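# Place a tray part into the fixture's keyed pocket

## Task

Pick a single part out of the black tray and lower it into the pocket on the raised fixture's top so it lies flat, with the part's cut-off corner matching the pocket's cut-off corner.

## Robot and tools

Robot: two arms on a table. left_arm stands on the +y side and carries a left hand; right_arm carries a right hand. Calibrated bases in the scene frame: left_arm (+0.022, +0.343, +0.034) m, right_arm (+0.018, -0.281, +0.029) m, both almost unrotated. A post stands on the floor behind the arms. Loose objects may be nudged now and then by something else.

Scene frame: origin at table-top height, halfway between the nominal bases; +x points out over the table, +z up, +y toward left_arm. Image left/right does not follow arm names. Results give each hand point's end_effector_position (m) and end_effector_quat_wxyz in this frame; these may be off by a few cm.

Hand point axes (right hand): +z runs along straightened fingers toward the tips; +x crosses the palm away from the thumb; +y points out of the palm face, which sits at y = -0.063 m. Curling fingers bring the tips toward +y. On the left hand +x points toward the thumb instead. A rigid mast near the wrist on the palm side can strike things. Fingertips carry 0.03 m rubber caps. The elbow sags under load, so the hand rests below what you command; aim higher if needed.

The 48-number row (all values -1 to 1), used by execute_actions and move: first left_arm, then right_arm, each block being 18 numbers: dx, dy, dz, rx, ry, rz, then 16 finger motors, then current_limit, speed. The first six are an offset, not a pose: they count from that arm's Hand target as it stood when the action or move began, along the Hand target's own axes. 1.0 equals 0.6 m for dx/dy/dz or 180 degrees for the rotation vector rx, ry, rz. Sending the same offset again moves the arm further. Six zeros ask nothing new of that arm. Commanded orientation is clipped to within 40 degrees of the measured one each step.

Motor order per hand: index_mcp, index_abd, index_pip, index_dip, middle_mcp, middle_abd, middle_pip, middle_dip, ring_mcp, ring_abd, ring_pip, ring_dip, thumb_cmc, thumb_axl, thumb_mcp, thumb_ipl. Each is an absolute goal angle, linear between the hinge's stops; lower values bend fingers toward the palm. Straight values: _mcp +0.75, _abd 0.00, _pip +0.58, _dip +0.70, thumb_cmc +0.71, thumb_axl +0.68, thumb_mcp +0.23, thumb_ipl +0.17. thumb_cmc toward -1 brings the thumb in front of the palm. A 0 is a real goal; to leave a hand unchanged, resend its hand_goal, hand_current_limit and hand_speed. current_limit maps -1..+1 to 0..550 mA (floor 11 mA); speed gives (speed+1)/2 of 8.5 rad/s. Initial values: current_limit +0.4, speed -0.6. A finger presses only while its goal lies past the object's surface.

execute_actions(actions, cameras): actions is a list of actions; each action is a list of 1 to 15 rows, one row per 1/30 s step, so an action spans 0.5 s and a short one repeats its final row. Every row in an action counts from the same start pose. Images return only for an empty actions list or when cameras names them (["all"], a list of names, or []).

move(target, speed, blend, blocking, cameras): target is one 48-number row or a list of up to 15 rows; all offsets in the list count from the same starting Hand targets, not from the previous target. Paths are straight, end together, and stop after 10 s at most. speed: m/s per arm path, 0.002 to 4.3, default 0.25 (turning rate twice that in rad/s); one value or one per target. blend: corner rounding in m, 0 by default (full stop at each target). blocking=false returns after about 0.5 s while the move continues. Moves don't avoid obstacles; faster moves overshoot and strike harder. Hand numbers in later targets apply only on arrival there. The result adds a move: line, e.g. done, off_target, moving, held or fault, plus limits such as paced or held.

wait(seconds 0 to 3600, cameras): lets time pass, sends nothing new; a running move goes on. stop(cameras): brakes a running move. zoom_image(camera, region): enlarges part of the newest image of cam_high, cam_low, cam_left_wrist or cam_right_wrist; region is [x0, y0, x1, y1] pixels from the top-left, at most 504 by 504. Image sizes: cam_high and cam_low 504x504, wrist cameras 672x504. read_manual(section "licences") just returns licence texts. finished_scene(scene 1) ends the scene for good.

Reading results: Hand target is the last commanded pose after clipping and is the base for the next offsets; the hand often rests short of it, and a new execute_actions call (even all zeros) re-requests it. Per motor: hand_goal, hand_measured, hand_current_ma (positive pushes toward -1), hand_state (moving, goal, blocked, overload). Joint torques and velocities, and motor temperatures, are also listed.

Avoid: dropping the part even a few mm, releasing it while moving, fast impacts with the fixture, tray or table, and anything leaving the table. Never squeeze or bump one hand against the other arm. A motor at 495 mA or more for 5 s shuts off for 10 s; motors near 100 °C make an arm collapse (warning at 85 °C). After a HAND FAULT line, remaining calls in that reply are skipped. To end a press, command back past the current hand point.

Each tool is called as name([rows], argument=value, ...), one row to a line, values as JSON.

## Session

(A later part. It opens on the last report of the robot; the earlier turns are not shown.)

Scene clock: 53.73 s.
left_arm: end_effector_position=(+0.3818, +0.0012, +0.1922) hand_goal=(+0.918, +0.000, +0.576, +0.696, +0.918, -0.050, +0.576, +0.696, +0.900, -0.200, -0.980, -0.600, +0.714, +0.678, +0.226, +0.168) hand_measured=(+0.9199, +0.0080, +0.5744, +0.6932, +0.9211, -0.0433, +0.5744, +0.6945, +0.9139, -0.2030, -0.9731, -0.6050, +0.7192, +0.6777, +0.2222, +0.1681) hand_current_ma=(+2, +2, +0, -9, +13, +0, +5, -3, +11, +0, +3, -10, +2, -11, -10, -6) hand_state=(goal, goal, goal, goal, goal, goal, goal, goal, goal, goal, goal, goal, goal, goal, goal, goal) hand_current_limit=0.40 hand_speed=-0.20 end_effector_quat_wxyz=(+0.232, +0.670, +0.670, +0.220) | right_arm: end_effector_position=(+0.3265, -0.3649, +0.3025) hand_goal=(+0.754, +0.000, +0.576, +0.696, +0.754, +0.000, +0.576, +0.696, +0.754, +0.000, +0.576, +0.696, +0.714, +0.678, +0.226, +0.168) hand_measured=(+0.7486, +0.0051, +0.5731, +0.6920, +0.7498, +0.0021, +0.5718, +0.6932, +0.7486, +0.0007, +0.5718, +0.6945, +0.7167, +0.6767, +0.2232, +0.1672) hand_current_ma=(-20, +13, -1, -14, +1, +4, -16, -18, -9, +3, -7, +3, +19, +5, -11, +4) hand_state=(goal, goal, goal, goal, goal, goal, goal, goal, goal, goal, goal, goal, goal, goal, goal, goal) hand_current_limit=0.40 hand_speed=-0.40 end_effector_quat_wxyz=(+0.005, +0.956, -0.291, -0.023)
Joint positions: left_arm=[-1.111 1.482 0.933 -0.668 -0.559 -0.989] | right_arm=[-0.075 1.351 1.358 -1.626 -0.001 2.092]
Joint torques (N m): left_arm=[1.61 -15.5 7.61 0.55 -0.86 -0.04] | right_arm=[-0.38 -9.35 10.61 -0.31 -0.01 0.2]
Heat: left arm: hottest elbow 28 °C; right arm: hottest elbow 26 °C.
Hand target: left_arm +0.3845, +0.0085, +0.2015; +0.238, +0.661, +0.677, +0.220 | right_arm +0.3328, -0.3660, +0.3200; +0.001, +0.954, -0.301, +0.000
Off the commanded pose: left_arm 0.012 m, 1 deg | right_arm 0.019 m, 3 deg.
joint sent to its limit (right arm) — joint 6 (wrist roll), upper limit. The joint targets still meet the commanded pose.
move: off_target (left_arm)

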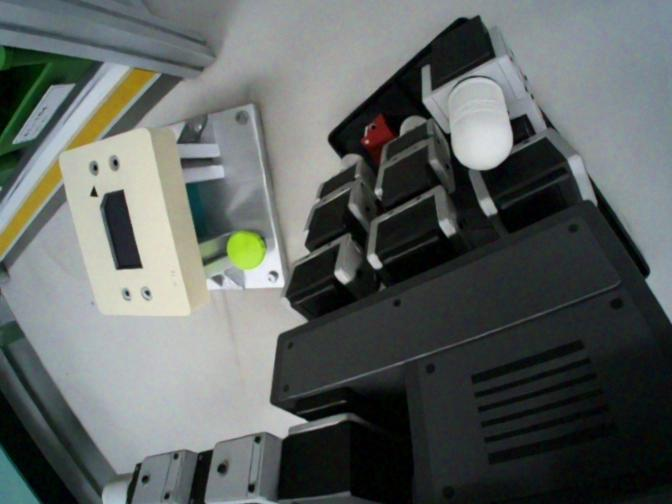

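move(target=[0.0027,-0.0193,0.025,-0.0008,0.0177,-0.0145,0.918,0.0,0.576,0.696,0.918,-0.05,0.576,0.696,0.9,-0.2,-0.98,-0.6,0.714,0.678,0.226,0.168,0.4,-0.2,0,0,0,0,0,0,0.754,0,0.576,0.696,0.754,0,0.576,0.696,0.754,0,0.576,0.696,0.714,0.678,0.226,0.168,0.4,-0.4], speed=0.06, cameras=["cam_left_wrist"])

zoom_image(camera="cam_left_wrist", region=[320, 80, 440, 200])

Scene clock: 57.00 s.
left_arm: end_effector_position=(+0.3816, +0.0126, +0.1811) hand_goal=(+0.918, +0.000, +0.576, +0.696, +0.918, -0.050, +0.576, +0.696, +0.900, -0.200, -0.980, -0.600, +0.714, +0.678, +0.226, +0.168) hand_measured=(+0.9199, +0.0080, +0.5731, +0.6932, +0.9127, -0.0726, +0.5718, +0.6920, +0.9151, -0.2015, -0.9718, -0.6050, +0.7192, +0.6777, +0.2222, +0.1681) hand_current_ma=(+12, +5, -3, -13, +4, -22, +6, -5, +9, +5, +3, -14, -2, -12, -11, -7) hand_state=(goal, goal, goal, goal, goal, blocked, goal, goal, goal, goal, goal, goal, goal, goal, goal, goal) hand_current_limit=0.40 hand_speed=-0.20 end_effector_quat_wxyz=(+0.226, +0.642, +0.695, +0.232) | right_arm: end_effector_position=(+0.3265, -0.3649, +0.3025) hand_goal=(+0.754, +0.000, +0.576, +0.696, +0.754, +0.000, +0.576, +0.696, +0.754, +0.000, +0.576, +0.696, +0.714, +0.678, +0.226, +0.168) hand_measured=(+0.7498, +0.0051, +0.5731, +0.6920, +0.7486, +0.0021, +0.5718, +0.6945, +0.7498, +0.0007, +0.5731, +0.6945, +0.7167, +0.6767, +0.2242, +0.1681) hand_current_ma=(-11, +13, +9, -18, +3, +4, -15, -10, -16, +6, -5, -2, +16, -10, -9, +3) hand_state=(goal, goal, goal, goal, goal, goal, goal, goal, goal, goal, goal, goal, goal, goal, goal, goal) hand_current_limit=0.40 hand_speed=-0.40 end_effector_quat_wxyz=(+0.005, +0.956, -0.291, -0.023)
Joint positions: left_arm=[-1.111 1.514 0.933 -0.68 -0.592 -1.076] | right_arm=[-0.075 1.351 1.358 -1.626 -0.001 2.092]
Joint torques (N m): left_arm=[1.03 -12.51 8.96 0.31 -0.92 -0.04] | right_arm=[-0.5 -9.35 10.61 -0.31 -0.01 0.2]
Heat: left arm: hottest shoulder 27 °C; right arm: hottest elbow 26 °C.
Hand target: left_arm +0.3845, +0.0096, +0.1825; +0.224, +0.639, +0.698, +0.234 | right_arm +0.3328, -0.3660, +0.3200; +0.001, +0.954, -0.301, +0.000
Off the commanded pose: left_arm 0.004 m, 1 deg | right_arm 0.019 m, 3 deg.
joint sent to its limit (right arm) — joint 6 (wrist roll), upper limit. The joint targets still meet the commanded pose.
move: done

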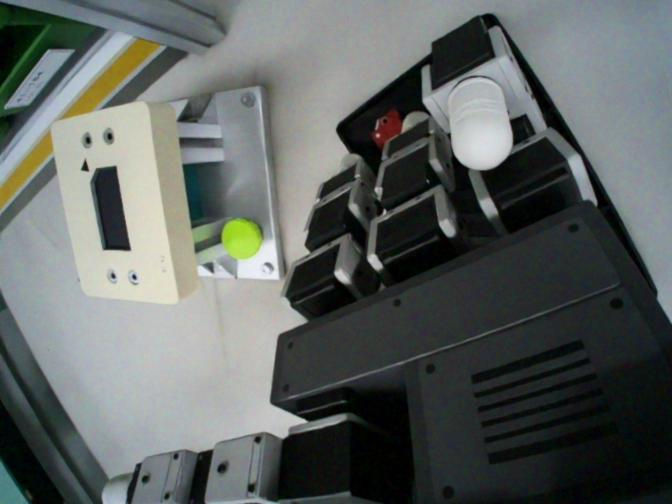

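Scaled by 4.200 from the camera's image (finer frame: 960x720).

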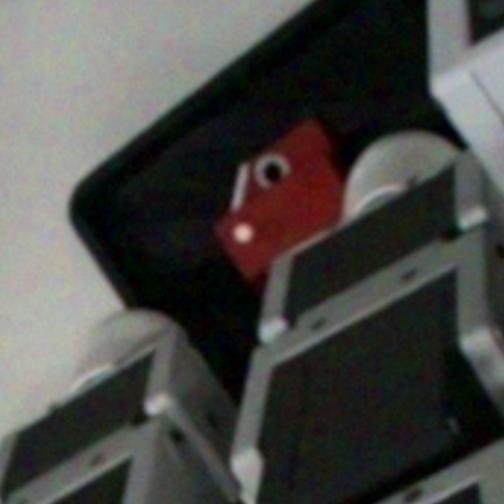

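move(target=[-0.0425,0,0,0,0,0,0.918,0.0,0.576,0.696,0.918,-0.05,0.576,0.696,0.9,-0.2,-0.98,-0.6,0.714,0.678,0.226,0.168,0.4,-0.2,0,0,0,0,0,0,0.754,0,0.576,0.696,0.754,0,0.576,0.696,0.754,0,0.576,0.696,0.714,0.678,0.226,0.168,0.4,-0.4], speed=0.06, cameras=["cam_left_wrist"])

zoom_image(camera="cam_left_wrist", region=[320, 80, 440, 200])

Scene clock: 58.23 s.
left_arm: end_effector_position=(+0.3852, +0.0009, +0.1772) hand_goal=(+0.918, +0.000, +0.576, +0.696, +0.918, -0.050, +0.576, +0.696, +0.900, -0.200, -0.980, -0.600, +0.714, +0.678, +0.226, +0.168) hand_measured=(+0.9127, +0.0270, +0.5705, +0.6920, +0.9175, -0.0565, +0.5757, +0.6932, +0.9139, -0.2015, -0.9718, -0.6050, +0.7192, +0.6777, +0.2222, +0.1672) hand_current_ma=(+3, +20, -3, -9, +9, -2, +5, +0, +7, +1, +1, -9, +2, -14, -14, -8) hand_state=(goal, blocked, goal, goal, goal, goal, goal, goal, goal, goal, goal, goal, goal, goal, goal, goal) hand_current_limit=0.40 hand_speed=-0.20 end_effector_quat_wxyz=(+0.216, +0.641, +0.696, +0.240) | right_arm: end_effector_position=(+0.3265, -0.3649, +0.3025) hand_goal=(+0.754, +0.000, +0.576, +0.696, +0.754, +0.000, +0.576, +0.696, +0.754, +0.000, +0.576, +0.696, +0.714, +0.678, +0.226, +0.168) hand_measured=(+0.7486, +0.0036, +0.5731, +0.6932, +0.7486, +0.0036, +0.5731, +0.6932, +0.7486, +0.0021, +0.5731, +0.6932, +0.7167, +0.6777, +0.2232, +0.1681) hand_current_ma=(-13, +8, -12, -9, -7, +13, -17, -1, -21, -4, -10, +2, +14, -3, -15, +5) hand_state=(goal, goal, goal, goal, goal, goal, goal, goal, goal, goal, goal, goal, goal, goal, goal, goal) hand_current_limit=0.40 hand_speed=-0.40 end_effector_quat_wxyz=(+0.005, +0.956, -0.291, -0.023)
Joint positions: left_arm=[-1.119 1.563 0.981 -0.713 -0.605 -1.097] | right_arm=[-0.075 1.351 1.358 -1.626 -0.001 2.092]
Joint torques (N m): left_arm=[0.03 -12.86 10.62 0.44 -0.65 -0.11] | right_arm=[-0.44 -9.41 10.61 -0.29 -0.01 0.2]
Heat: left arm: hottest elbow 28 °C; right arm: hottest elbow 26 °C.
Hand target: left_arm +0.3866, -0.0159, +0.1827; +0.224, +0.639, +0.698, +0.233 | right_arm +0.3328, -0.3660, +0.3200; +0.001, +0.954, -0.301, +0.000
Off the commanded pose: left_arm 0.018 m, 1 deg | right_arm 0.019 m, 3 deg.
joint sent to its limit (right arm) — joint 6 (wrist roll), upper limit. The joint targets still meet the commanded pose.
move: off_target (left_arm)

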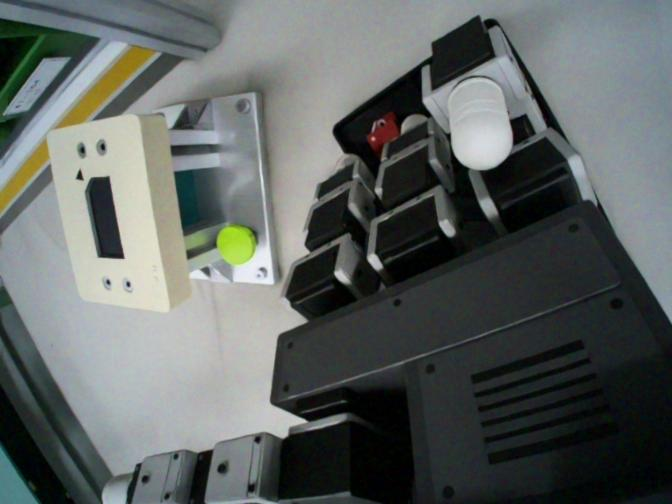

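Scaled by 4.200 from the camera's image (finer frame: 960x720).

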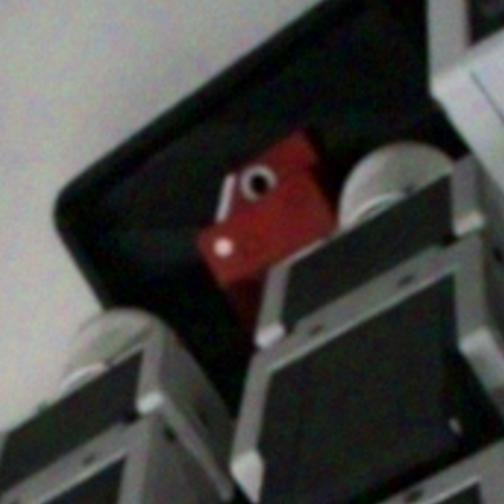

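move([
  [0,0.0153,-0.0198,0,0,0,0.918,0.0,0.576,0.696,0.918,-0.05,0.576,0.696,0.9,-0.2,-0.98,-0.6,0.714,0.678,0.226,0.168,0.4,-0.2,0,0,0,0,0,0,0.754,0,0.576,0.696,0.754,0,0.576,0.696,0.754,0,0.576,0.696,0.714,0.678,0.226,0.168,0.4,-0.4],
  [-0.015,0.0143,-0.0207,0,0,0,0.918,0.0,0.576,0.696,0.918,-0.05,0.576,0.696,0.9,-0.2,-0.98,-0.6,0.714,0.678,0.226,0.168,0.4,-0.2,0,0,0,0,0,0,0.754,0,0.576,0.696,0.754,0,0.576,0.696,0.754,0,0.576,0.696,0.714,0.678,0.226,0.168,0.4,-0.4],
], speed=0.06, cameras=["cam_left_wrist"])

zoom_image(camera="cam_left_wrist", region=[320, 80, 440, 200])

Scene clock: 60.07 s.
left_arm: end_effector_position=(+0.3845, -0.0085, +0.1879) hand_goal=(+0.918, +0.000, +0.576, +0.696, +0.918, -0.050, +0.576, +0.696, +0.900, -0.200, -0.980, -0.600, +0.714, +0.678, +0.226, +0.168) hand_measured=(+0.9175, +0.0080, +0.5757, +0.6920, +0.9175, -0.0550, +0.5744, +0.6920, +0.9151, -0.2015, -0.9718, -0.6050, +0.7192, +0.6777, +0.2222, +0.1672) hand_current_ma=(+6, +0, +4, -9, +9, -4, +2, -6, +8, +4, +6, -9, -5, -12, -14, -3) hand_state=(goal, goal, goal, goal, goal, goal, goal, goal, goal, goal, goal, goal, goal, goal, goal, goal) hand_current_limit=0.40 hand_speed=-0.20 end_effector_quat_wxyz=(+0.214, +0.641, +0.698, +0.238) | right_arm: end_effector_position=(+0.3265, -0.3649, +0.3025) hand_goal=(+0.754, +0.000, +0.576, +0.696, +0.754, +0.000, +0.576, +0.696, +0.754, +0.000, +0.576, +0.696, +0.714, +0.678, +0.226, +0.168) hand_measured=(+0.7486, +0.0051, +0.5718, +0.6932, +0.7498, +0.0036, +0.5731, +0.6920, +0.7486, +0.0007, +0.5744, +0.6932, +0.7180, +0.6777, +0.2232, +0.1691) hand_current_ma=(-14, +17, +2, -7, -7, +9, -17, +8, -12, -9, +1, -7, +17, +2, -23, +10) hand_state=(goal, goal, goal, goal, goal, goal, goal, goal, goal, goal, goal, goal, goal, goal, goal, goal) hand_current_limit=0.40 hand_speed=-0.40 end_effector_quat_wxyz=(+0.005, +0.956, -0.291, -0.023)
Joint positions: left_arm=[-1.129 1.567 1.023 -0.761 -0.603 -1.113] | right_arm=[-0.075 1.351 1.358 -1.626 -0.001 2.092]
Joint torques (N m): left_arm=[0.15 -13.63 10.96 0.28 -0.85 -0.03] | right_arm=[-0.44 -9.35 10.61 -0.29 -0.01 0.2]
Heat: left arm: hottest elbow 28 °C; right arm: hottest elbow 26 °C.
Hand target: left_arm +0.3865, -0.0247, +0.1980; +0.224, +0.639, +0.698, +0.234 | right_arm +0.3328, -0.3660, +0.3200; +0.001, +0.954, -0.301, +0.000
Off the commanded pose: left_arm 0.019 m, 1 deg | right_arm 0.019 m, 3 deg.
joint sent to its limit (right arm) — joint 6 (wrist roll), upper limit. The joint targets still meet the commanded pose.
move: off_target (left_arm)

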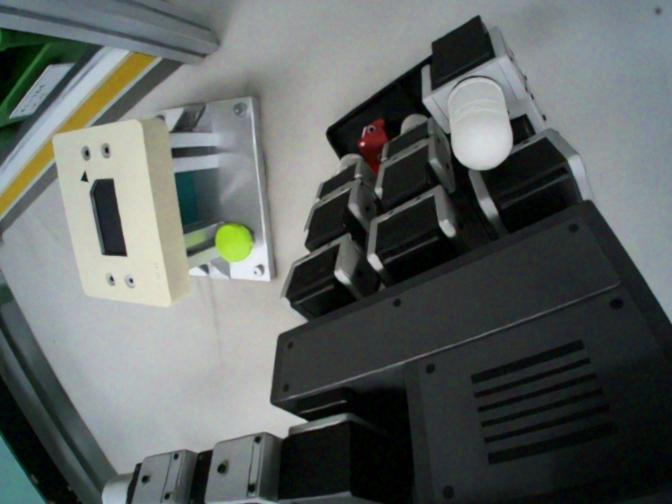

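Scaled by 4.200 from the camera's image (finer frame: 960x720).

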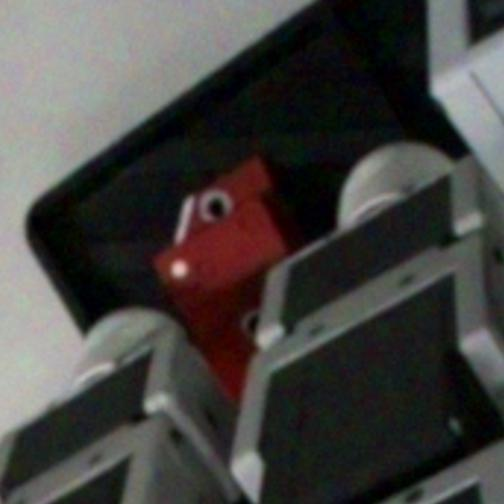

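move(target=[0.0123,-0.0227,0.0307,0,0,0,0.918,0.03,0.576,0.696,0.918,-0.05,0.576,0.696,0.9,-0.2,-0.98,-0.6,0.714,0.678,0.226,0.168,0.4,-0.2,0,0,0,0,0,0,0.754,0,0.576,0.696,0.754,0,0.576,0.696,0.754,0,0.576,0.696,0.714,0.678,0.226,0.168,0.4,-0.4], speed=0.05, cameras=["cam_left_wrist"])

zoom_image(camera="cam_left_wrist", region=[320, 80, 440, 200])

Scene clock: 61.27 s.
left_arm: end_effector_position=(+0.3867, -0.0128, +0.1823) hand_goal=(+0.918, +0.030, +0.576, +0.696, +0.918, -0.050, +0.576, +0.696, +0.900, -0.200, -0.980, -0.600, +0.714, +0.678, +0.226, +0.168) hand_measured=(+0.9163, +0.0534, +0.5705, +0.6920, +0.9187, -0.0550, +0.5757, +0.6920, +0.9139, -0.2030, -0.9731, -0.6050, +0.7192, +0.6767, +0.2222, +0.1681) hand_current_ma=(+10, +12, -4, -12, +10, -6, +10, -3, +6, +2, +3, -10, -1, -13, -15, -6) hand_state=(goal, blocked, goal, goal, goal, goal, goal, goal, goal, goal, goal, goal, goal, goal, goal, goal) hand_current_limit=0.40 hand_speed=-0.20 end_effector_quat_wxyz=(+0.222, +0.638, +0.699, +0.235) | right_arm: end_effector_position=(+0.3265, -0.3649, +0.3025) hand_goal=(+0.754, +0.000, +0.576, +0.696, +0.754, +0.000, +0.576, +0.696, +0.754, +0.000, +0.576, +0.696, +0.714, +0.678, +0.226, +0.168) hand_measured=(+0.7486, +0.0036, +0.5731, +0.6920, +0.7486, +0.0021, +0.5718, +0.6920, +0.7486, +0.0007, +0.5731, +0.6932, +0.7167, +0.6777, +0.2222, +0.1672) hand_current_ma=(-19, +10, -2, -6, -1, +15, -17, +3, -14, -4, -16, +8, +23, +7, -12, +6) hand_state=(goal, goal, goal, goal, goal, goal, goal, goal, goal, goal, goal, goal, goal, goal, goal, goal) hand_current_limit=0.40 hand_speed=-0.40 end_effector_quat_wxyz=(+0.005, +0.956, -0.291, -0.023)
Joint positions: left_arm=[-1.129 1.582 1.02 -0.725 -0.604 -1.113] | right_arm=[-0.075 1.351 1.358 -1.626 -0.001 2.092]
Joint torques (N m): left_arm=[0.56 -13.57 7.41 1.76 -0.74 0.03] | right_arm=[-0.44 -9.41 10.61 -0.31 -0.01 0.2]
Heat: left arm: hottest elbow 28 °C; right arm: hottest elbow 26 °C.
Hand target: left_arm +0.3865, -0.0176, +0.1751; +0.224, +0.639, +0.698, +0.234 | right_arm +0.3328, -0.3660, +0.3200; +0.001, +0.954, -0.301, +0.000
Off the commanded pose: left_arm 0.009 m, 0 deg | right_arm 0.019 m, 3 deg.
joint sent to its limit (right arm) — joint 6 (wrist roll), upper limit. The joint targets still meet the commanded pose.
move: done

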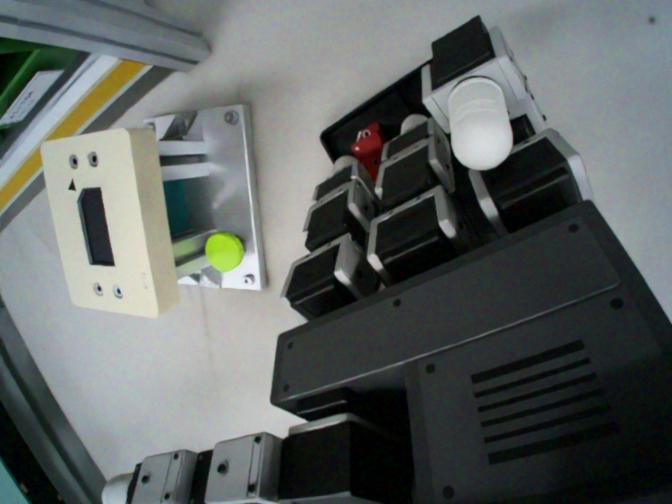

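Scaled by 4.200 from the camera's image (finer frame: 960x720).

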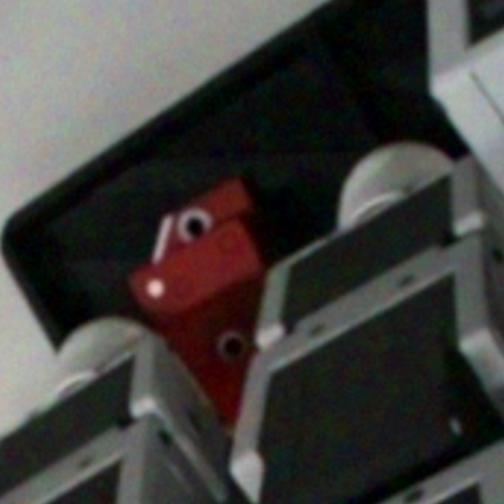

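move(target=[0,-0.0102,0.0132,0,0,0,0.918,0.0,0.576,0.696,0.918,-0.05,0.576,0.696,0.9,-0.2,-0.98,-0.6,0.714,0.678,0.226,0.168,0.4,-0.2,0,0,0,0,0,0,0.754,0,0.576,0.696,0.754,0,0.576,0.696,0.754,0,0.576,0.696,0.714,0.678,0.226,0.168,0.4,-0.4], speed=0.04, cameras=["cam_left_wrist"])

zoom_image(camera="cam_left_wrist", region=[320, 80, 440, 200])

Scene clock: 62.03 s.
left_arm: end_effector_position=(+0.3874, -0.0137, +0.1757) hand_goal=(+0.918, +0.000, +0.576, +0.696, +0.918, -0.050, +0.576, +0.696, +0.900, -0.200, -0.980, -0.600, +0.714, +0.678, +0.226, +0.168) hand_measured=(+0.9163, +0.0490, +0.5705, +0.6920, +0.9151, -0.0535, +0.5718, +0.6920, +0.9139, -0.2015, -0.9731, -0.6050, +0.7192, +0.6777, +0.2222, +0.1681) hand_current_ma=(+0, +43, -4, -13, +6, -2, +4, -3, +10, +2, +5, -11, +0, -7, -16, -10) hand_state=(goal, blocked, goal, goal, goal, goal, goal, goal, goal, goal, goal, goal, goal, goal, goal, goal) hand_current_limit=0.40 hand_speed=-0.20 end_effector_quat_wxyz=(+0.226, +0.636, +0.699, +0.235) | right_arm: end_effector_position=(+0.3265, -0.3649, +0.3025) hand_goal=(+0.754, +0.000, +0.576, +0.696, +0.754, +0.000, +0.576, +0.696, +0.754, +0.000, +0.576, +0.696, +0.714, +0.678, +0.226, +0.168) hand_measured=(+0.7486, +0.0051, +0.5718, +0.6932, +0.7486, +0.0021, +0.5718, +0.6932, +0.7486, +0.0021, +0.5718, +0.6945, +0.7167, +0.6777, +0.2232, +0.1681) hand_current_ma=(-23, +10, +5, -22, -5, +22, -11, +4, -17, +1, +0, +8, +21, -6, -13, -2) hand_state=(goal, goal, goal, goal, goal, goal, goal, goal, goal, goal, goal, goal, goal, goal, goal, goal) hand_current_limit=0.40 hand_speed=-0.40 end_effector_quat_wxyz=(+0.005, +0.956, -0.291, -0.023)
Joint positions: left_arm=[-1.129 1.594 1.011 -0.696 -0.606 -1.113] | right_arm=[-0.075 1.351 1.358 -1.626 -0.001 2.092]
Joint torques (N m): left_arm=[0.67 -13.27 7.13 1.72 -0.64 0.04] | right_arm=[-0.44 -9.35 10.61 -0.31 -0.01 0.2]
Heat: left arm: hottest elbow 28 °C; right arm: hottest elbow 26 °C.
Hand target: left_arm +0.3865, -0.0177, +0.1650; +0.224, +0.639, +0.698, +0.234 | right_arm +0.3328, -0.3660, +0.3200; +0.001, +0.954, -0.301, +0.000
Off the commanded pose: left_arm 0.011 m, 0 deg | right_arm 0.019 m, 3 deg.
joint sent to its limit (right arm) — joint 6 (wrist roll), upper limit. The joint targets still meet the commanded pose.
move: off_target (left_arm)

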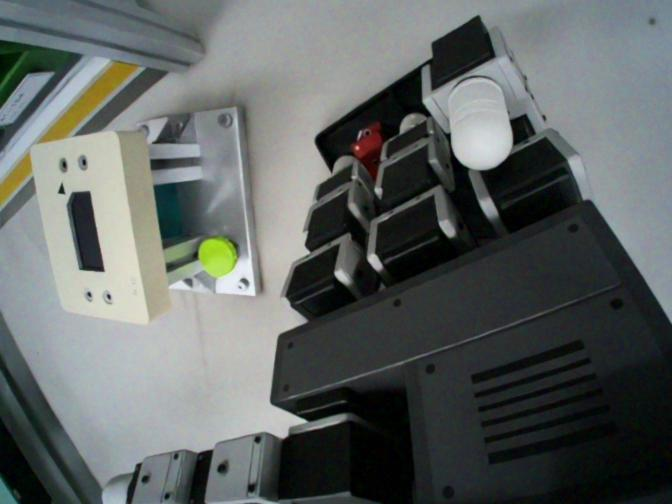

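Scaled by 4.200 from the camera's image (finer frame: 960x720).

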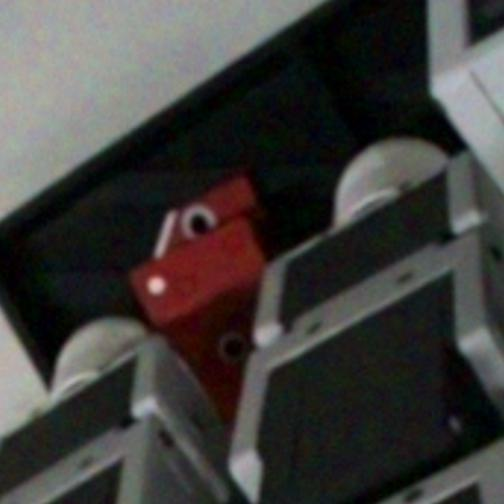

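move([
  [0,-0.0082,0.0106,0,0,0,0.918,0.0,0.576,0.696,0.918,-0.07,0.576,0.696,0.9,-0.2,-0.98,-0.6,0.714,0.678,0.226,0.168,0.4,-0.2,0,0,0,0,0,0,0.754,0,0.576,0.696,0.754,0,0.576,0.696,0.754,0,0.576,0.696,0.714,0.678,0.226,0.168,0.4,-0.4],
  [0,-0.0082,0.0107,0,0,0,0.918,-0.06,0.576,0.696,0.918,-0.07,0.576,0.696,0.9,-0.2,-0.98,-0.6,0.714,0.678,0.226,0.168,0.4,-0.6,0,0,0,0,0,0,0.754,0,0.576,0.696,0.754,0,0.576,0.696,0.754,0,0.576,0.696,0.714,0.678,0.226,0.168,0.4,-0.4],
], speed=0.04, cameras=["cam_left_wrist"])

zoom_image(camera="cam_left_wrist", region=[320, 80, 440, 200])

Scene clock: 63.80 s.
left_arm: end_effector_position=(+0.3885, -0.0159, +0.1674) hand_goal=(+0.918, -0.060, +0.576, +0.696, +0.918, -0.070, +0.576, +0.696, +0.900, -0.200, -0.980, -0.600, +0.714, +0.678, +0.226, +0.168) hand_measured=(+0.9163, -0.0184, +0.5718, +0.6920, +0.9139, -0.0975, +0.5718, +0.6920, +0.9139, -0.2015, -0.9718, -0.6050, +0.7192, +0.6777, +0.2212, +0.1672) hand_current_ma=(+8, +33, -5, -12, +1, -20, +1, -4, +6, +7, +7, -15, -3, -9, -15, -4) hand_state=(goal, blocked, goal, goal, goal, blocked, goal, goal, goal, goal, goal, goal, goal, goal, goal, goal) hand_current_limit=0.40 hand_speed=-0.60 end_effector_quat_wxyz=(+0.229, +0.635, +0.699, +0.234) | right_arm: end_effector_position=(+0.3265, -0.3649, +0.3025) hand_goal=(+0.754, +0.000, +0.576, +0.696, +0.754, +0.000, +0.576, +0.696, +0.754, +0.000, +0.576, +0.696, +0.714, +0.678, +0.226, +0.168) hand_measured=(+0.7486, +0.0051, +0.5731, +0.6920, +0.7486, +0.0036, +0.5718, +0.6920, +0.7486, +0.0021, +0.5718, +0.6932, +0.7180, +0.6777, +0.2232, +0.1672) hand_current_ma=(-4, +26, +0, -15, -7, +11, -11, -3, -26, +8, -9, -1, +22, -3, -16, +13) hand_state=(goal, goal, goal, goal, goal, goal, goal, goal, goal, goal, goal, goal, goal, goal, goal, goal) hand_current_limit=0.40 hand_speed=-0.40 end_effector_quat_wxyz=(+0.005, +0.956, -0.291, -0.023)
Joint positions: left_arm=[-1.129 1.611 1.005 -0.667 -0.606 -1.113] | right_arm=[-0.075 1.351 1.358 -1.626 -0.001 2.092]
Joint torques (N m): left_arm=[0.56 -13.86 6.86 1.46 -0.64 0.04] | right_arm=[-0.44 -9.35 10.61 -0.29 -0.01 0.2]
Heat: left arm: hottest elbow 28 °C; right arm: hottest elbow 26 °C.
Hand target: left_arm +0.3865, -0.0179, +0.1569; +0.224, +0.639, +0.698, +0.234 | right_arm +0.3328, -0.3660, +0.3200; +0.001, +0.954, -0.301, +0.000
Off the commanded pose: left_arm 0.011 m, 1 deg | right_arm 0.019 m, 3 deg.
joint sent to its limit (right arm) — joint 6 (wrist roll), upper limit. The joint targets still meet the commanded pose.
move: off_target (left_arm); target 2's new numbers were sent with left_arm's hand 0.011 m and 1 deg from that target

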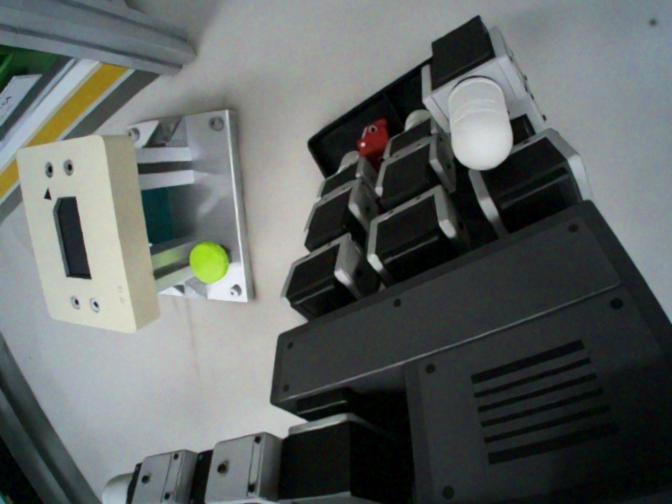

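Scaled by 4.200 from the camera's image (finer frame: 960x720).

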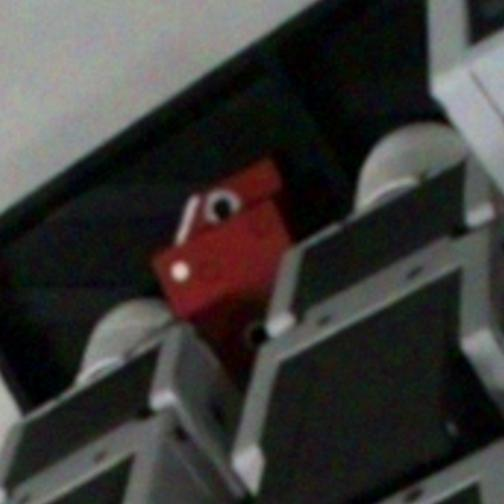

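move([
  [0,0,0,0,0,0,0.918,-0.06,0.576,0.696,0.79,-0.07,0.576,0.696,0.9,-0.2,-0.98,-0.6,0.714,0.678,0.226,0.168,0.4,-0.4,0,0,0,0,0,0,0.754,0,0.576,0.696,0.754,0,0.576,0.696,0.754,0,0.576,0.696,0.714,0.678,0.226,0.168,0.4,-0.4],
  [0,0,0.0001,0,0,0,0.918,-0.06,0.576,0.696,0.79,0.0,0.576,0.696,0.9,-0.2,-0.98,-0.6,0.714,0.678,0.226,0.168,0.4,-0.4,0,0,0,0,0,0,0.754,0,0.576,0.696,0.754,0,0.576,0.696,0.754,0,0.576,0.696,0.714,0.678,0.226,0.168,0.4,-0.4],
  [0,0,0,0,0,0,0.918,-0.06,0.576,0.696,0.918,0.0,0.576,0.696,0.9,-0.2,-0.98,-0.6,0.714,0.678,0.226,0.168,0.4,-0.6,0,0,0,0,0,0,0.754,0,0.576,0.696,0.754,0,0.576,0.696,0.754,0,0.576,0.696,0.714,0.678,0.226,0.168,0.4,-0.4],
], speed=0.04, cameras=["cam_left_wrist"])

zoom_image(camera="cam_left_wrist", region=[320, 80, 440, 200])

Scene clock: 66.47 s.
left_arm: end_effector_position=(+0.3886, -0.0156, +0.1675) hand_goal=(+0.918, -0.060, +0.576, +0.696, +0.918, +0.000, +0.576, +0.696, +0.900, -0.200, -0.980, -0.600, +0.714, +0.678, +0.226, +0.168) hand_measured=(+0.9187, -0.0228, +0.5757, +0.6945, +0.8234, -0.0154, +0.5487, +0.6843, +0.9151, -0.2015, -0.9718, -0.6050, +0.7192, +0.6767, +0.2222, +0.1681) hand_current_ma=(+9, +21, +0, -6, -166, -11, -22, -9, +7, +3, +1, -11, -4, -9, -10, -9) hand_state=(goal, blocked, goal, goal, blocked, goal, blocked, goal, goal, goal, goal, goal, goal, goal, goal, goal) hand_current_limit=0.40 hand_speed=-0.60 end_effector_quat_wxyz=(+0.229, +0.635, +0.699, +0.235) | right_arm: end_effector_position=(+0.3265, -0.3649, +0.3025) hand_goal=(+0.754, +0.000, +0.576, +0.696, +0.754, +0.000, +0.576, +0.696, +0.754, +0.000, +0.576, +0.696, +0.714, +0.678, +0.226, +0.168) hand_measured=(+0.7486, +0.0036, +0.5744, +0.6932, +0.7498, +0.0021, +0.5731, +0.6932, +0.7486, +0.0007, +0.5731, +0.6932, +0.7180, +0.6767, +0.2232, +0.1672) hand_current_ma=(-11, +16, -7, -13, -12, +0, -11, -1, -22, -2, -17, +3, +17, +2, -10, +10) hand_state=(goal, goal, goal, goal, goal, goal, goal, goal, goal, goal, goal, goal, goal, goal, goal, goal) hand_current_limit=0.40 hand_speed=-0.40 end_effector_quat_wxyz=(+0.005, +0.956, -0.291, -0.023)
Joint positions: left_arm=[-1.129 1.611 1.004 -0.666 -0.608 -1.113] | right_arm=[-0.075 1.351 1.358 -1.626 -0.001 2.092]
Joint torques (N m): left_arm=[0.62 -13.74 6.91 1.35 -0.56 0.04] | right_arm=[-0.5 -9.35 10.61 -0.31 -0.01 0.2]
Heat: left arm: hottest elbow 28 °C; right arm: hottest elbow 26 °C.
Hand target: left_arm +0.3866, -0.0179, +0.1569; +0.224, +0.639, +0.698, +0.233 | right_arm +0.3328, -0.3660, +0.3200; +0.001, +0.954, -0.301, +0.000
Off the commanded pose: left_arm 0.011 m, 1 deg | right_arm 0.019 m, 3 deg.
joint sent to its limit (right arm) — joint 6 (wrist roll), upper limit. The joint targets still meet the commanded pose.
move: off_target (left_arm); target 2's new numbers were sent with left_arm's hand 0.011 m and 1 deg from that target; target 3's new numbers were sent with left_arm's hand 0.011 m and 1 deg from that target

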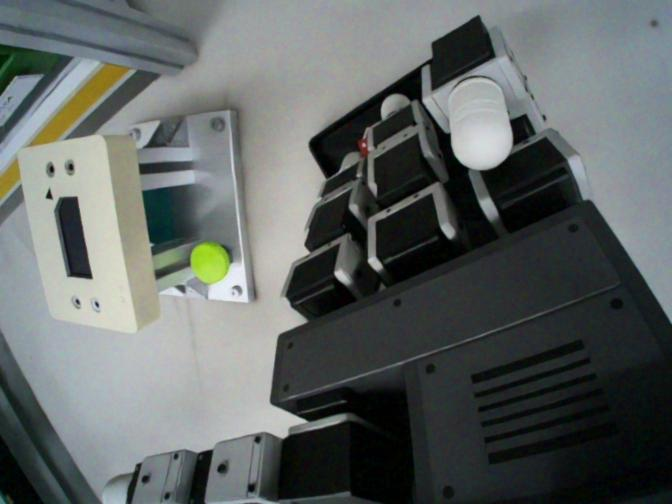

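Scaled by 4.200 from the camera's image (finer frame: 960x720).

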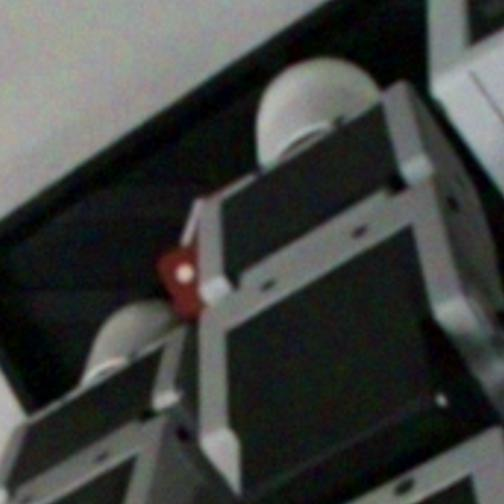

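move([
  [0,0,0,0,0,0,0.918,-0.01,0.576,0.696,0.78,0.0,0.576,0.696,0.9,-0.2,-0.98,-0.6,0.714,0.678,0.226,0.168,0.4,-0.4,0,0,0,0,0,0,0.754,0,0.576,0.696,0.754,0,0.576,0.696,0.754,0,0.576,0.696,0.714,0.678,0.226,0.168,0.4,-0.4],
  [0,0,0.0001,0,0,0,0.918,-0.01,0.576,0.696,0.78,0.07,0.576,0.696,0.9,-0.2,-0.98,-0.6,0.714,0.678,0.226,0.168,0.4,-0.4,0,0,0,0,0,0,0.754,0,0.576,0.696,0.754,0,0.576,0.696,0.754,0,0.576,0.696,0.714,0.678,0.226,0.168,0.4,-0.4],
  [0,0,0,0,0,0,0.918,-0.01,0.576,0.696,0.918,0.07,0.576,0.696,0.9,-0.2,-0.98,-0.6,0.714,0.678,0.226,0.168,0.4,-0.7,0,0,0,0,0,0,0.754,0,0.576,0.696,0.754,0,0.576,0.696,0.754,0,0.576,0.696,0.714,0.678,0.226,0.168,0.4,-0.4],
], speed=0.04, cameras=["cam_left_wrist"])

zoom_image(camera="cam_left_wrist", region=[320, 80, 440, 200])

Scene clock: 68.90 s.
left_arm: end_effector_position=(+0.3887, -0.0159, +0.1676) hand_goal=(+0.918, -0.010, +0.576, +0.696, +0.918, +0.070, +0.576, +0.696, +0.900, -0.200, -0.980, -0.600, +0.714, +0.678, +0.226, +0.168) hand_measured=(+0.9175, -0.0081, +0.5757, +0.6945, +0.8210, +0.0534, +0.5500, +0.6856, +0.9139, -0.2015, -0.9718, -0.6050, +0.7205, +0.6767, +0.2212, +0.1672) hand_current_ma=(+10, +3, -2, -7, -170, -12, -20, -8, +8, +0, -2, -14, +2, -13, -12, -5) hand_state=(goal, goal, goal, goal, blocked, goal, blocked, goal, goal, goal, goal, goal, goal, goal, goal, goal) hand_current_limit=0.40 hand_speed=-0.70 end_effector_quat_wxyz=(+0.230, +0.635, +0.699, +0.235) | right_arm: end_effector_position=(+0.3265, -0.3649, +0.3025) hand_goal=(+0.754, +0.000, +0.576, +0.696, +0.754, +0.000, +0.576, +0.696, +0.754, +0.000, +0.576, +0.696, +0.714, +0.678, +0.226, +0.168) hand_measured=(+0.7498, +0.0051, +0.5731, +0.6932, +0.7498, +0.0021, +0.5731, +0.6932, +0.7486, +0.0007, +0.5731, +0.6932, +0.7180, +0.6767, +0.2242, +0.1681) hand_current_ma=(-24, +16, +1, -21, +0, +11, -20, +3, -18, +3, -15, -4, +12, -8, -13, +16) hand_state=(goal, goal, goal, goal, goal, goal, goal, goal, goal, goal, goal, goal, goal, goal, goal, goal) hand_current_limit=0.40 hand_speed=-0.40 end_effector_quat_wxyz=(+0.005, +0.956, -0.291, -0.023)
Joint positions: left_arm=[-1.129 1.611 1.004 -0.664 -0.608 -1.113] | right_arm=[-0.075 1.351 1.358 -1.626 -0.001 2.092]
Joint torques (N m): left_arm=[0.62 -13.74 6.94 1.32 -0.57 0.05] | right_arm=[-0.44 -9.41 10.61 -0.31 -0.01 0.2]
Heat: left arm: hottest elbow 28 °C; right arm: hottest elbow 26 °C.
Hand target: left_arm +0.3865, -0.0179, +0.1569; +0.224, +0.639, +0.698, +0.233 | right_arm +0.3328, -0.3660, +0.3200; +0.001, +0.954, -0.301, +0.000
Off the commanded pose: left_arm 0.011 m, 1 deg | right_arm 0.019 m, 3 deg.
joint sent to its limit (right arm) — joint 6 (wrist roll), upper limit. The joint targets still meet the commanded pose.
move: off_target (left_arm); target 2's new numbers were sent with left_arm's hand 0.011 m and 1 deg from that target; target 3's new numbers were sent with left_arm's hand 0.011 m and 1 deg from that target

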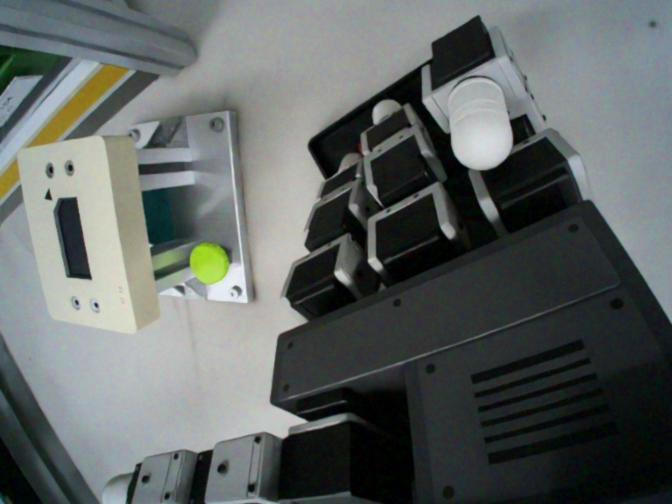

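Scaled by 4.200 from the camera's image (finer frame: 960x720).

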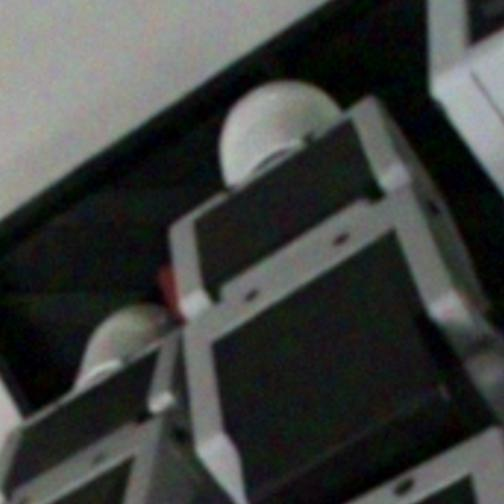

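move([
  [0,0,0,0,0,0,0.918,0.05,0.576,0.696,0.84,0.07,0.576,0.696,0.9,-0.2,-0.98,-0.6,0.714,0.678,0.226,0.168,0.4,-0.5,0,0,0,0,0,0,0.754,0,0.576,0.696,0.754,0,0.576,0.696,0.754,0,0.576,0.696,0.714,0.678,0.226,0.168,0.4,-0.4],
  [0,0,0.0001,0,0,0,0.918,0.05,0.576,0.696,0.84,0.16,0.576,0.696,0.9,-0.2,-0.98,-0.6,0.714,0.678,0.226,0.168,0.4,-0.7,0,0,0,0,0,0,0.754,0,0.576,0.696,0.754,0,0.576,0.696,0.754,0,0.576,0.696,0.714,0.678,0.226,0.168,0.4,-0.4],
], speed=0.04, cameras=["cam_left_wrist"])

zoom_image(camera="cam_left_wrist", region=[320, 80, 440, 200])

Scene clock: 70.87 s.
left_arm: end_effector_position=(+0.3888, -0.0161, +0.1676) hand_goal=(+0.918, +0.050, +0.576, +0.696, +0.840, +0.160, +0.576, +0.696, +0.900, -0.200, -0.980, -0.600, +0.714, +0.678, +0.226, +0.168) hand_measured=(+0.9163, +0.0300, +0.5705, +0.6920, +0.8198, +0.1062, +0.5552, +0.6869, +0.9139, -0.2015, -0.9718, -0.6050, +0.7192, +0.6777, +0.2212, +0.1672) hand_current_ma=(+8, -11, -1, -15, -14, -50, -15, -13, +9, +2, +4, -12, +0, -9, -11, -6) hand_state=(goal, goal, goal, goal, blocked, blocked, blocked, goal, goal, goal, goal, goal, goal, goal, goal, goal) hand_current_limit=0.40 hand_speed=-0.70 end_effector_quat_wxyz=(+0.230, +0.635, +0.699, +0.234) | right_arm: end_effector_position=(+0.3265, -0.3649, +0.3025) hand_goal=(+0.754, +0.000, +0.576, +0.696, +0.754, +0.000, +0.576, +0.696, +0.754, +0.000, +0.576, +0.696, +0.714, +0.678, +0.226, +0.168) hand_measured=(+0.7486, +0.0036, +0.5731, +0.6920, +0.7486, +0.0021, +0.5731, +0.6932, +0.7486, +0.0007, +0.5718, +0.6945, +0.7167, +0.6767, +0.2242, +0.1672) hand_current_ma=(-21, +17, +1, -10, +5, +18, -18, +5, -17, +1, -6, +6, +21, -10, -13, +2) hand_state=(goal, goal, goal, goal, goal, goal, goal, goal, goal, goal, goal, goal, goal, goal, goal, goal) hand_current_limit=0.40 hand_speed=-0.40 end_effector_quat_wxyz=(+0.005, +0.956, -0.291, -0.023)
Joint positions: left_arm=[-1.129 1.611 1.004 -0.663 -0.607 -1.113] | right_arm=[-0.075 1.351 1.358 -1.626 -0.001 2.092]
Joint torques (N m): left_arm=[0.62 -13.63 6.89 1.29 -0.59 0.04] | right_arm=[-0.44 -9.35 10.61 -0.29 -0.01 0.2]
Heat: left arm: hottest elbow 28 °C; right arm: hottest elbow 26 °C.
Hand target: left_arm +0.3866, -0.0179, +0.1569; +0.224, +0.639, +0.698, +0.234 | right_arm +0.3328, -0.3660, +0.3200; +0.001, +0.954, -0.301, +0.000
Off the commanded pose: left_arm 0.011 m, 1 deg | right_arm 0.019 m, 3 deg.
joint sent to its limit (right arm) — joint 6 (wrist roll), upper limit. The joint targets still meet the commanded pose.
move: off_target (left_arm); target 2's new numbers were sent with left_arm's hand 0.011 m and 1 deg from that target

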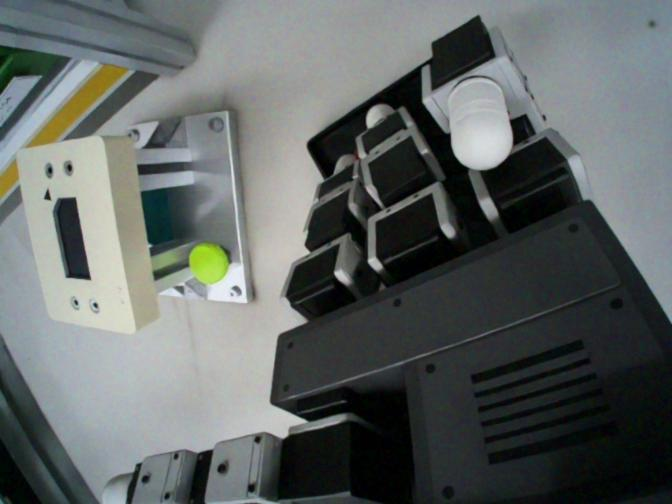

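Scaled by 4.200 from the camera's image (finer frame: 960x720).

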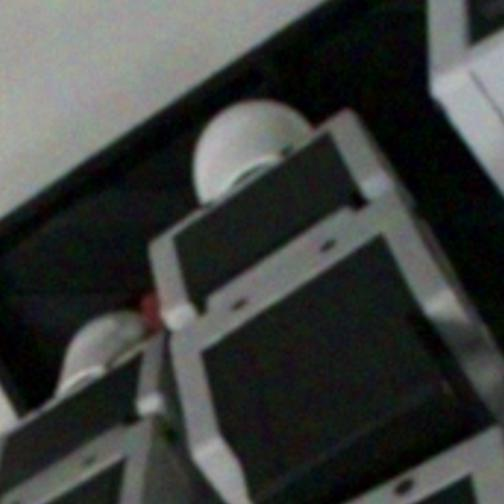

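move([
  [0,0,0,0,0,0,0.918,0.05,0.576,0.696,0.82,0.085,0.576,0.696,0.9,-0.2,-0.98,-0.6,0.714,0.678,0.226,0.168,0.4,-0.6,0,0,0,0,0,0,0.754,0,0.576,0.696,0.754,0,0.576,0.696,0.754,0,0.576,0.696,0.714,0.678,0.226,0.168,0.4,-0.4],
  [0,0,0.0001,0,0,0,0.918,0.05,0.576,0.696,0.918,0.085,0.576,0.696,0.9,-0.2,-0.98,-0.6,0.714,0.678,0.226,0.168,0.4,-0.7,0,0,0,0,0,0,0.754,0,0.576,0.696,0.754,0,0.576,0.696,0.754,0,0.576,0.696,0.714,0.678,0.226,0.168,0.4,-0.4],
], speed=0.04, cameras=["cam_left_wrist"])

zoom_image(camera="cam_left_wrist", region=[320, 80, 440, 200])

Scene clock: 72.40 s.
left_arm: end_effector_position=(+0.3888, -0.0160, +0.1676) hand_goal=(+0.918, +0.050, +0.576, +0.696, +0.918, +0.086, +0.576, +0.696, +0.900, -0.200, -0.980, -0.600, +0.714, +0.678, +0.226, +0.168) hand_measured=(+0.9175, +0.0329, +0.5705, +0.6920, +0.8331, +0.0857, +0.5539, +0.6856, +0.9139, -0.2015, -0.9718, -0.6050, +0.7192, +0.6777, +0.2212, +0.1672) hand_current_ma=(+10, -10, -2, -11, -145, -5, -22, -12, +7, +9, +0, -12, +2, -7, -10, -11) hand_state=(goal, goal, goal, goal, blocked, goal, blocked, goal, goal, goal, goal, goal, goal, goal, goal, goal) hand_current_limit=0.40 hand_speed=-0.70 end_effector_quat_wxyz=(+0.230, +0.635, +0.699, +0.234) | right_arm: end_effector_position=(+0.3265, -0.3649, +0.3025) hand_goal=(+0.754, +0.000, +0.576, +0.696, +0.754, +0.000, +0.576, +0.696, +0.754, +0.000, +0.576, +0.696, +0.714, +0.678, +0.226, +0.168) hand_measured=(+0.7486, +0.0051, +0.5718, +0.6920, +0.7486, +0.0036, +0.5731, +0.6920, +0.7486, +0.0021, +0.5731, +0.6932, +0.7167, +0.6777, +0.2252, +0.1681) hand_current_ma=(-26, +12, +3, -20, -1, +15, -20, -11, -21, -2, -5, +6, +18, +5, -18, +2) hand_state=(goal, goal, goal, goal, goal, goal, goal, goal, goal, goal, goal, goal, goal, goal, goal, goal) hand_current_limit=0.40 hand_speed=-0.40 end_effector_quat_wxyz=(+0.005, +0.956, -0.291, -0.023)
Joint positions: left_arm=[-1.129 1.611 1.004 -0.663 -0.608 -1.113] | right_arm=[-0.075 1.351 1.358 -1.626 -0.001 2.092]
Joint torques (N m): left_arm=[0.56 -13.45 6.93 1.35 -0.58 0.04] | right_arm=[-0.44 -9.35 10.61 -0.31 -0.01 0.2]
Heat: left arm: hottest elbow 28 °C; right arm: hottest elbow 26 °C.
Hand target: left_arm +0.3866, -0.0179, +0.1568; +0.224, +0.639, +0.698, +0.234 | right_arm +0.3328, -0.3660, +0.3200; +0.001, +0.954, -0.301, +0.000
Off the commanded pose: left_arm 0.011 m, 1 deg | right_arm 0.019 m, 3 deg.
joint sent to its limit (right arm) — joint 6 (wrist roll), upper limit. The joint targets still meet the commanded pose.
move: off_target (left_arm); target 2's new numbers were sent with left_arm's hand 0.011 m and 1 deg from that target

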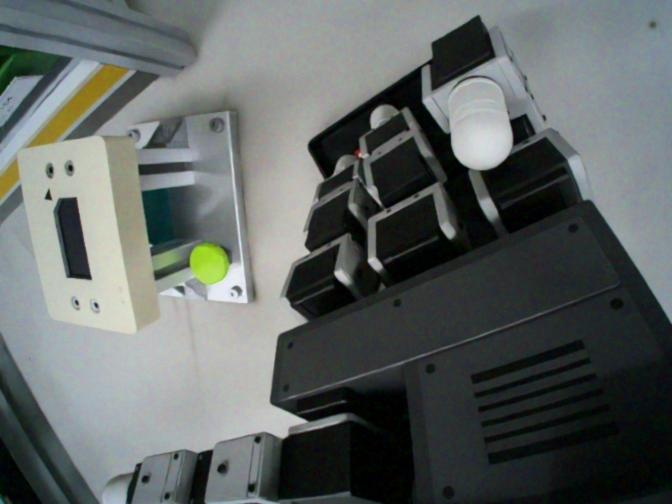

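Scaled by 4.200 from the camera's image (finer frame: 960x720).

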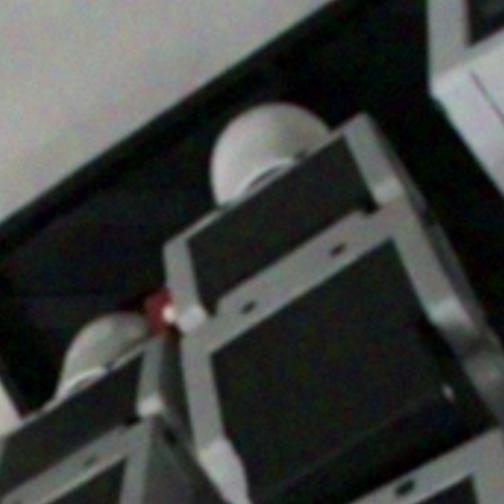

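move([
  [0,0,0,0,0,0,0.918,0.09,0.576,0.696,0.82,0.1,0.576,0.696,0.9,-0.2,-0.98,-0.6,0.714,0.678,0.226,0.168,0.4,-0.5,0,0,0,0,0,0,0.754,0,0.576,0.696,0.754,0,0.576,0.696,0.754,0,0.576,0.696,0.714,0.678,0.226,0.168,0.4,-0.4],
  [0,0,0.0001,0,0,0,0.918,0.09,0.576,0.696,0.83,0.22,0.576,0.696,0.9,-0.2,-0.98,-0.6,0.714,0.678,0.226,0.168,0.4,-0.7,0,0,0,0,0,0,0.754,0,0.576,0.696,0.754,0,0.576,0.696,0.754,0,0.576,0.696,0.714,0.678,0.226,0.168,0.4,-0.4],
  [0,0,0,0,0,0,0.918,0.09,0.576,0.696,0.918,0.16,0.576,0.696,0.9,-0.2,-0.98,-0.6,0.714,0.678,0.226,0.168,0.4,-0.7,0,0,0,0,0,0,0.754,0,0.576,0.696,0.754,0,0.576,0.696,0.754,0,0.576,0.696,0.714,0.678,0.226,0.168,0.4,-0.4],
], speed=0.04, cameras=["cam_left_wrist"])

zoom_image(camera="cam_left_wrist", region=[320, 80, 440, 200])

Scene clock: 75.17 s.
left_arm: end_effector_position=(+0.3888, -0.0162, +0.1676) hand_goal=(+0.918, +0.090, +0.576, +0.696, +0.918, +0.160, +0.576, +0.696, +0.900, -0.200, -0.980, -0.600, +0.714, +0.678, +0.226, +0.168) hand_measured=(+0.9139, +0.0813, +0.5705, +0.6920, +0.8572, +0.1369, +0.5616, +0.6881, +0.9139, -0.2015, -0.9731, -0.6050, +0.7192, +0.6777, +0.2212, +0.1681) hand_current_ma=(+8, -5, -3, -12, -95, -19, -6, -4, +6, +6, +0, -7, -3, -8, -10, -7) hand_state=(goal, goal, goal, goal, blocked, blocked, goal, goal, goal, goal, goal, goal, goal, goal, goal, goal) hand_current_limit=0.40 hand_speed=-0.70 end_effector_quat_wxyz=(+0.230, +0.635, +0.700, +0.234) | right_arm: end_effector_position=(+0.3265, -0.3649, +0.3025) hand_goal=(+0.754, +0.000, +0.576, +0.696, +0.754, +0.000, +0.576, +0.696, +0.754, +0.000, +0.576, +0.696, +0.714, +0.678, +0.226, +0.168) hand_measured=(+0.7474, +0.0051, +0.5731, +0.6932, +0.7498, +0.0036, +0.5731, +0.6920, +0.7486, +0.0007, +0.5731, +0.6932, +0.7180, +0.6777, +0.2242, +0.1681) hand_current_ma=(-22, +28, +3, -18, -10, +15, -18, +9, -15, -4, -3, +5, +16, +2, -8, +9) hand_state=(goal, goal, goal, goal, goal, goal, goal, goal, goal, goal, goal, goal, goal, goal, goal, goal) hand_current_limit=0.40 hand_speed=-0.40 end_effector_quat_wxyz=(+0.005, +0.956, -0.291, -0.023)
Joint positions: left_arm=[-1.129 1.611 1.004 -0.662 -0.607 -1.113] | right_arm=[-0.075 1.351 1.358 -1.626 -0.001 2.092]
Joint torques (N m): left_arm=[0.79 -13.63 6.93 1.22 -0.59 0.04] | right_arm=[-0.44 -9.35 10.61 -0.29 -0.01 0.2]
Heat: left arm: hottest elbow 28 °C; right arm: hottest elbow 27 °C.
Hand target: left_arm +0.3866, -0.0179, +0.1568; +0.224, +0.639, +0.698, +0.234 | right_arm +0.3328, -0.3660, +0.3200; +0.001, +0.954, -0.301, +0.000
Off the commanded pose: left_arm 0.011 m, 1 deg | right_arm 0.019 m, 3 deg.
joint sent to its limit (right arm) — joint 6 (wrist roll), upper limit. The joint targets still meet the commanded pose.
move: off_target (left_arm); target 2's new numbers were sent with left_arm's hand 0.011 m and 1 deg from that target; target 3's new numbers were sent with left_arm's hand 0.011 m and 1 deg from that target

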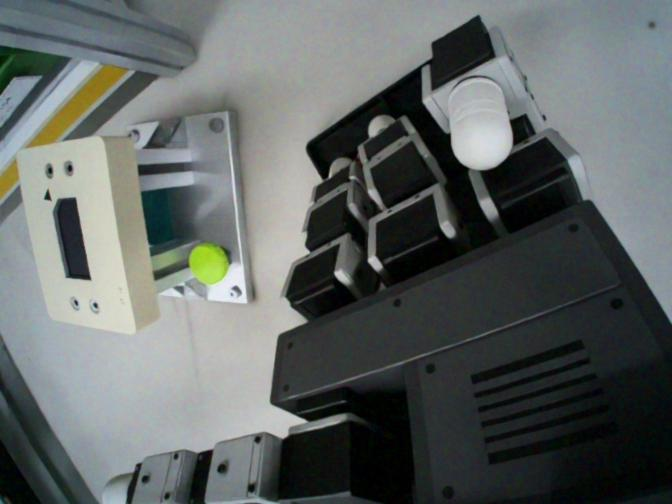

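Scaled by 4.200 from the camera's image (finer frame: 960x720).

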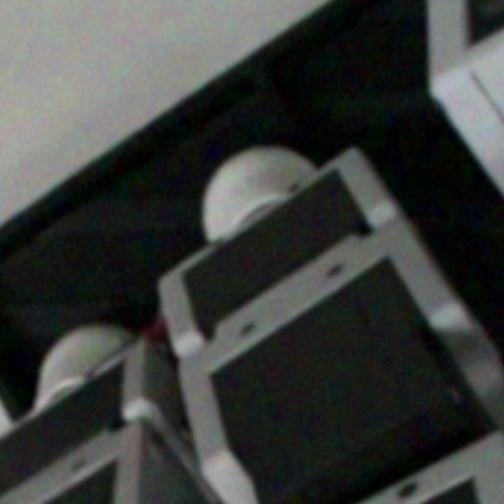

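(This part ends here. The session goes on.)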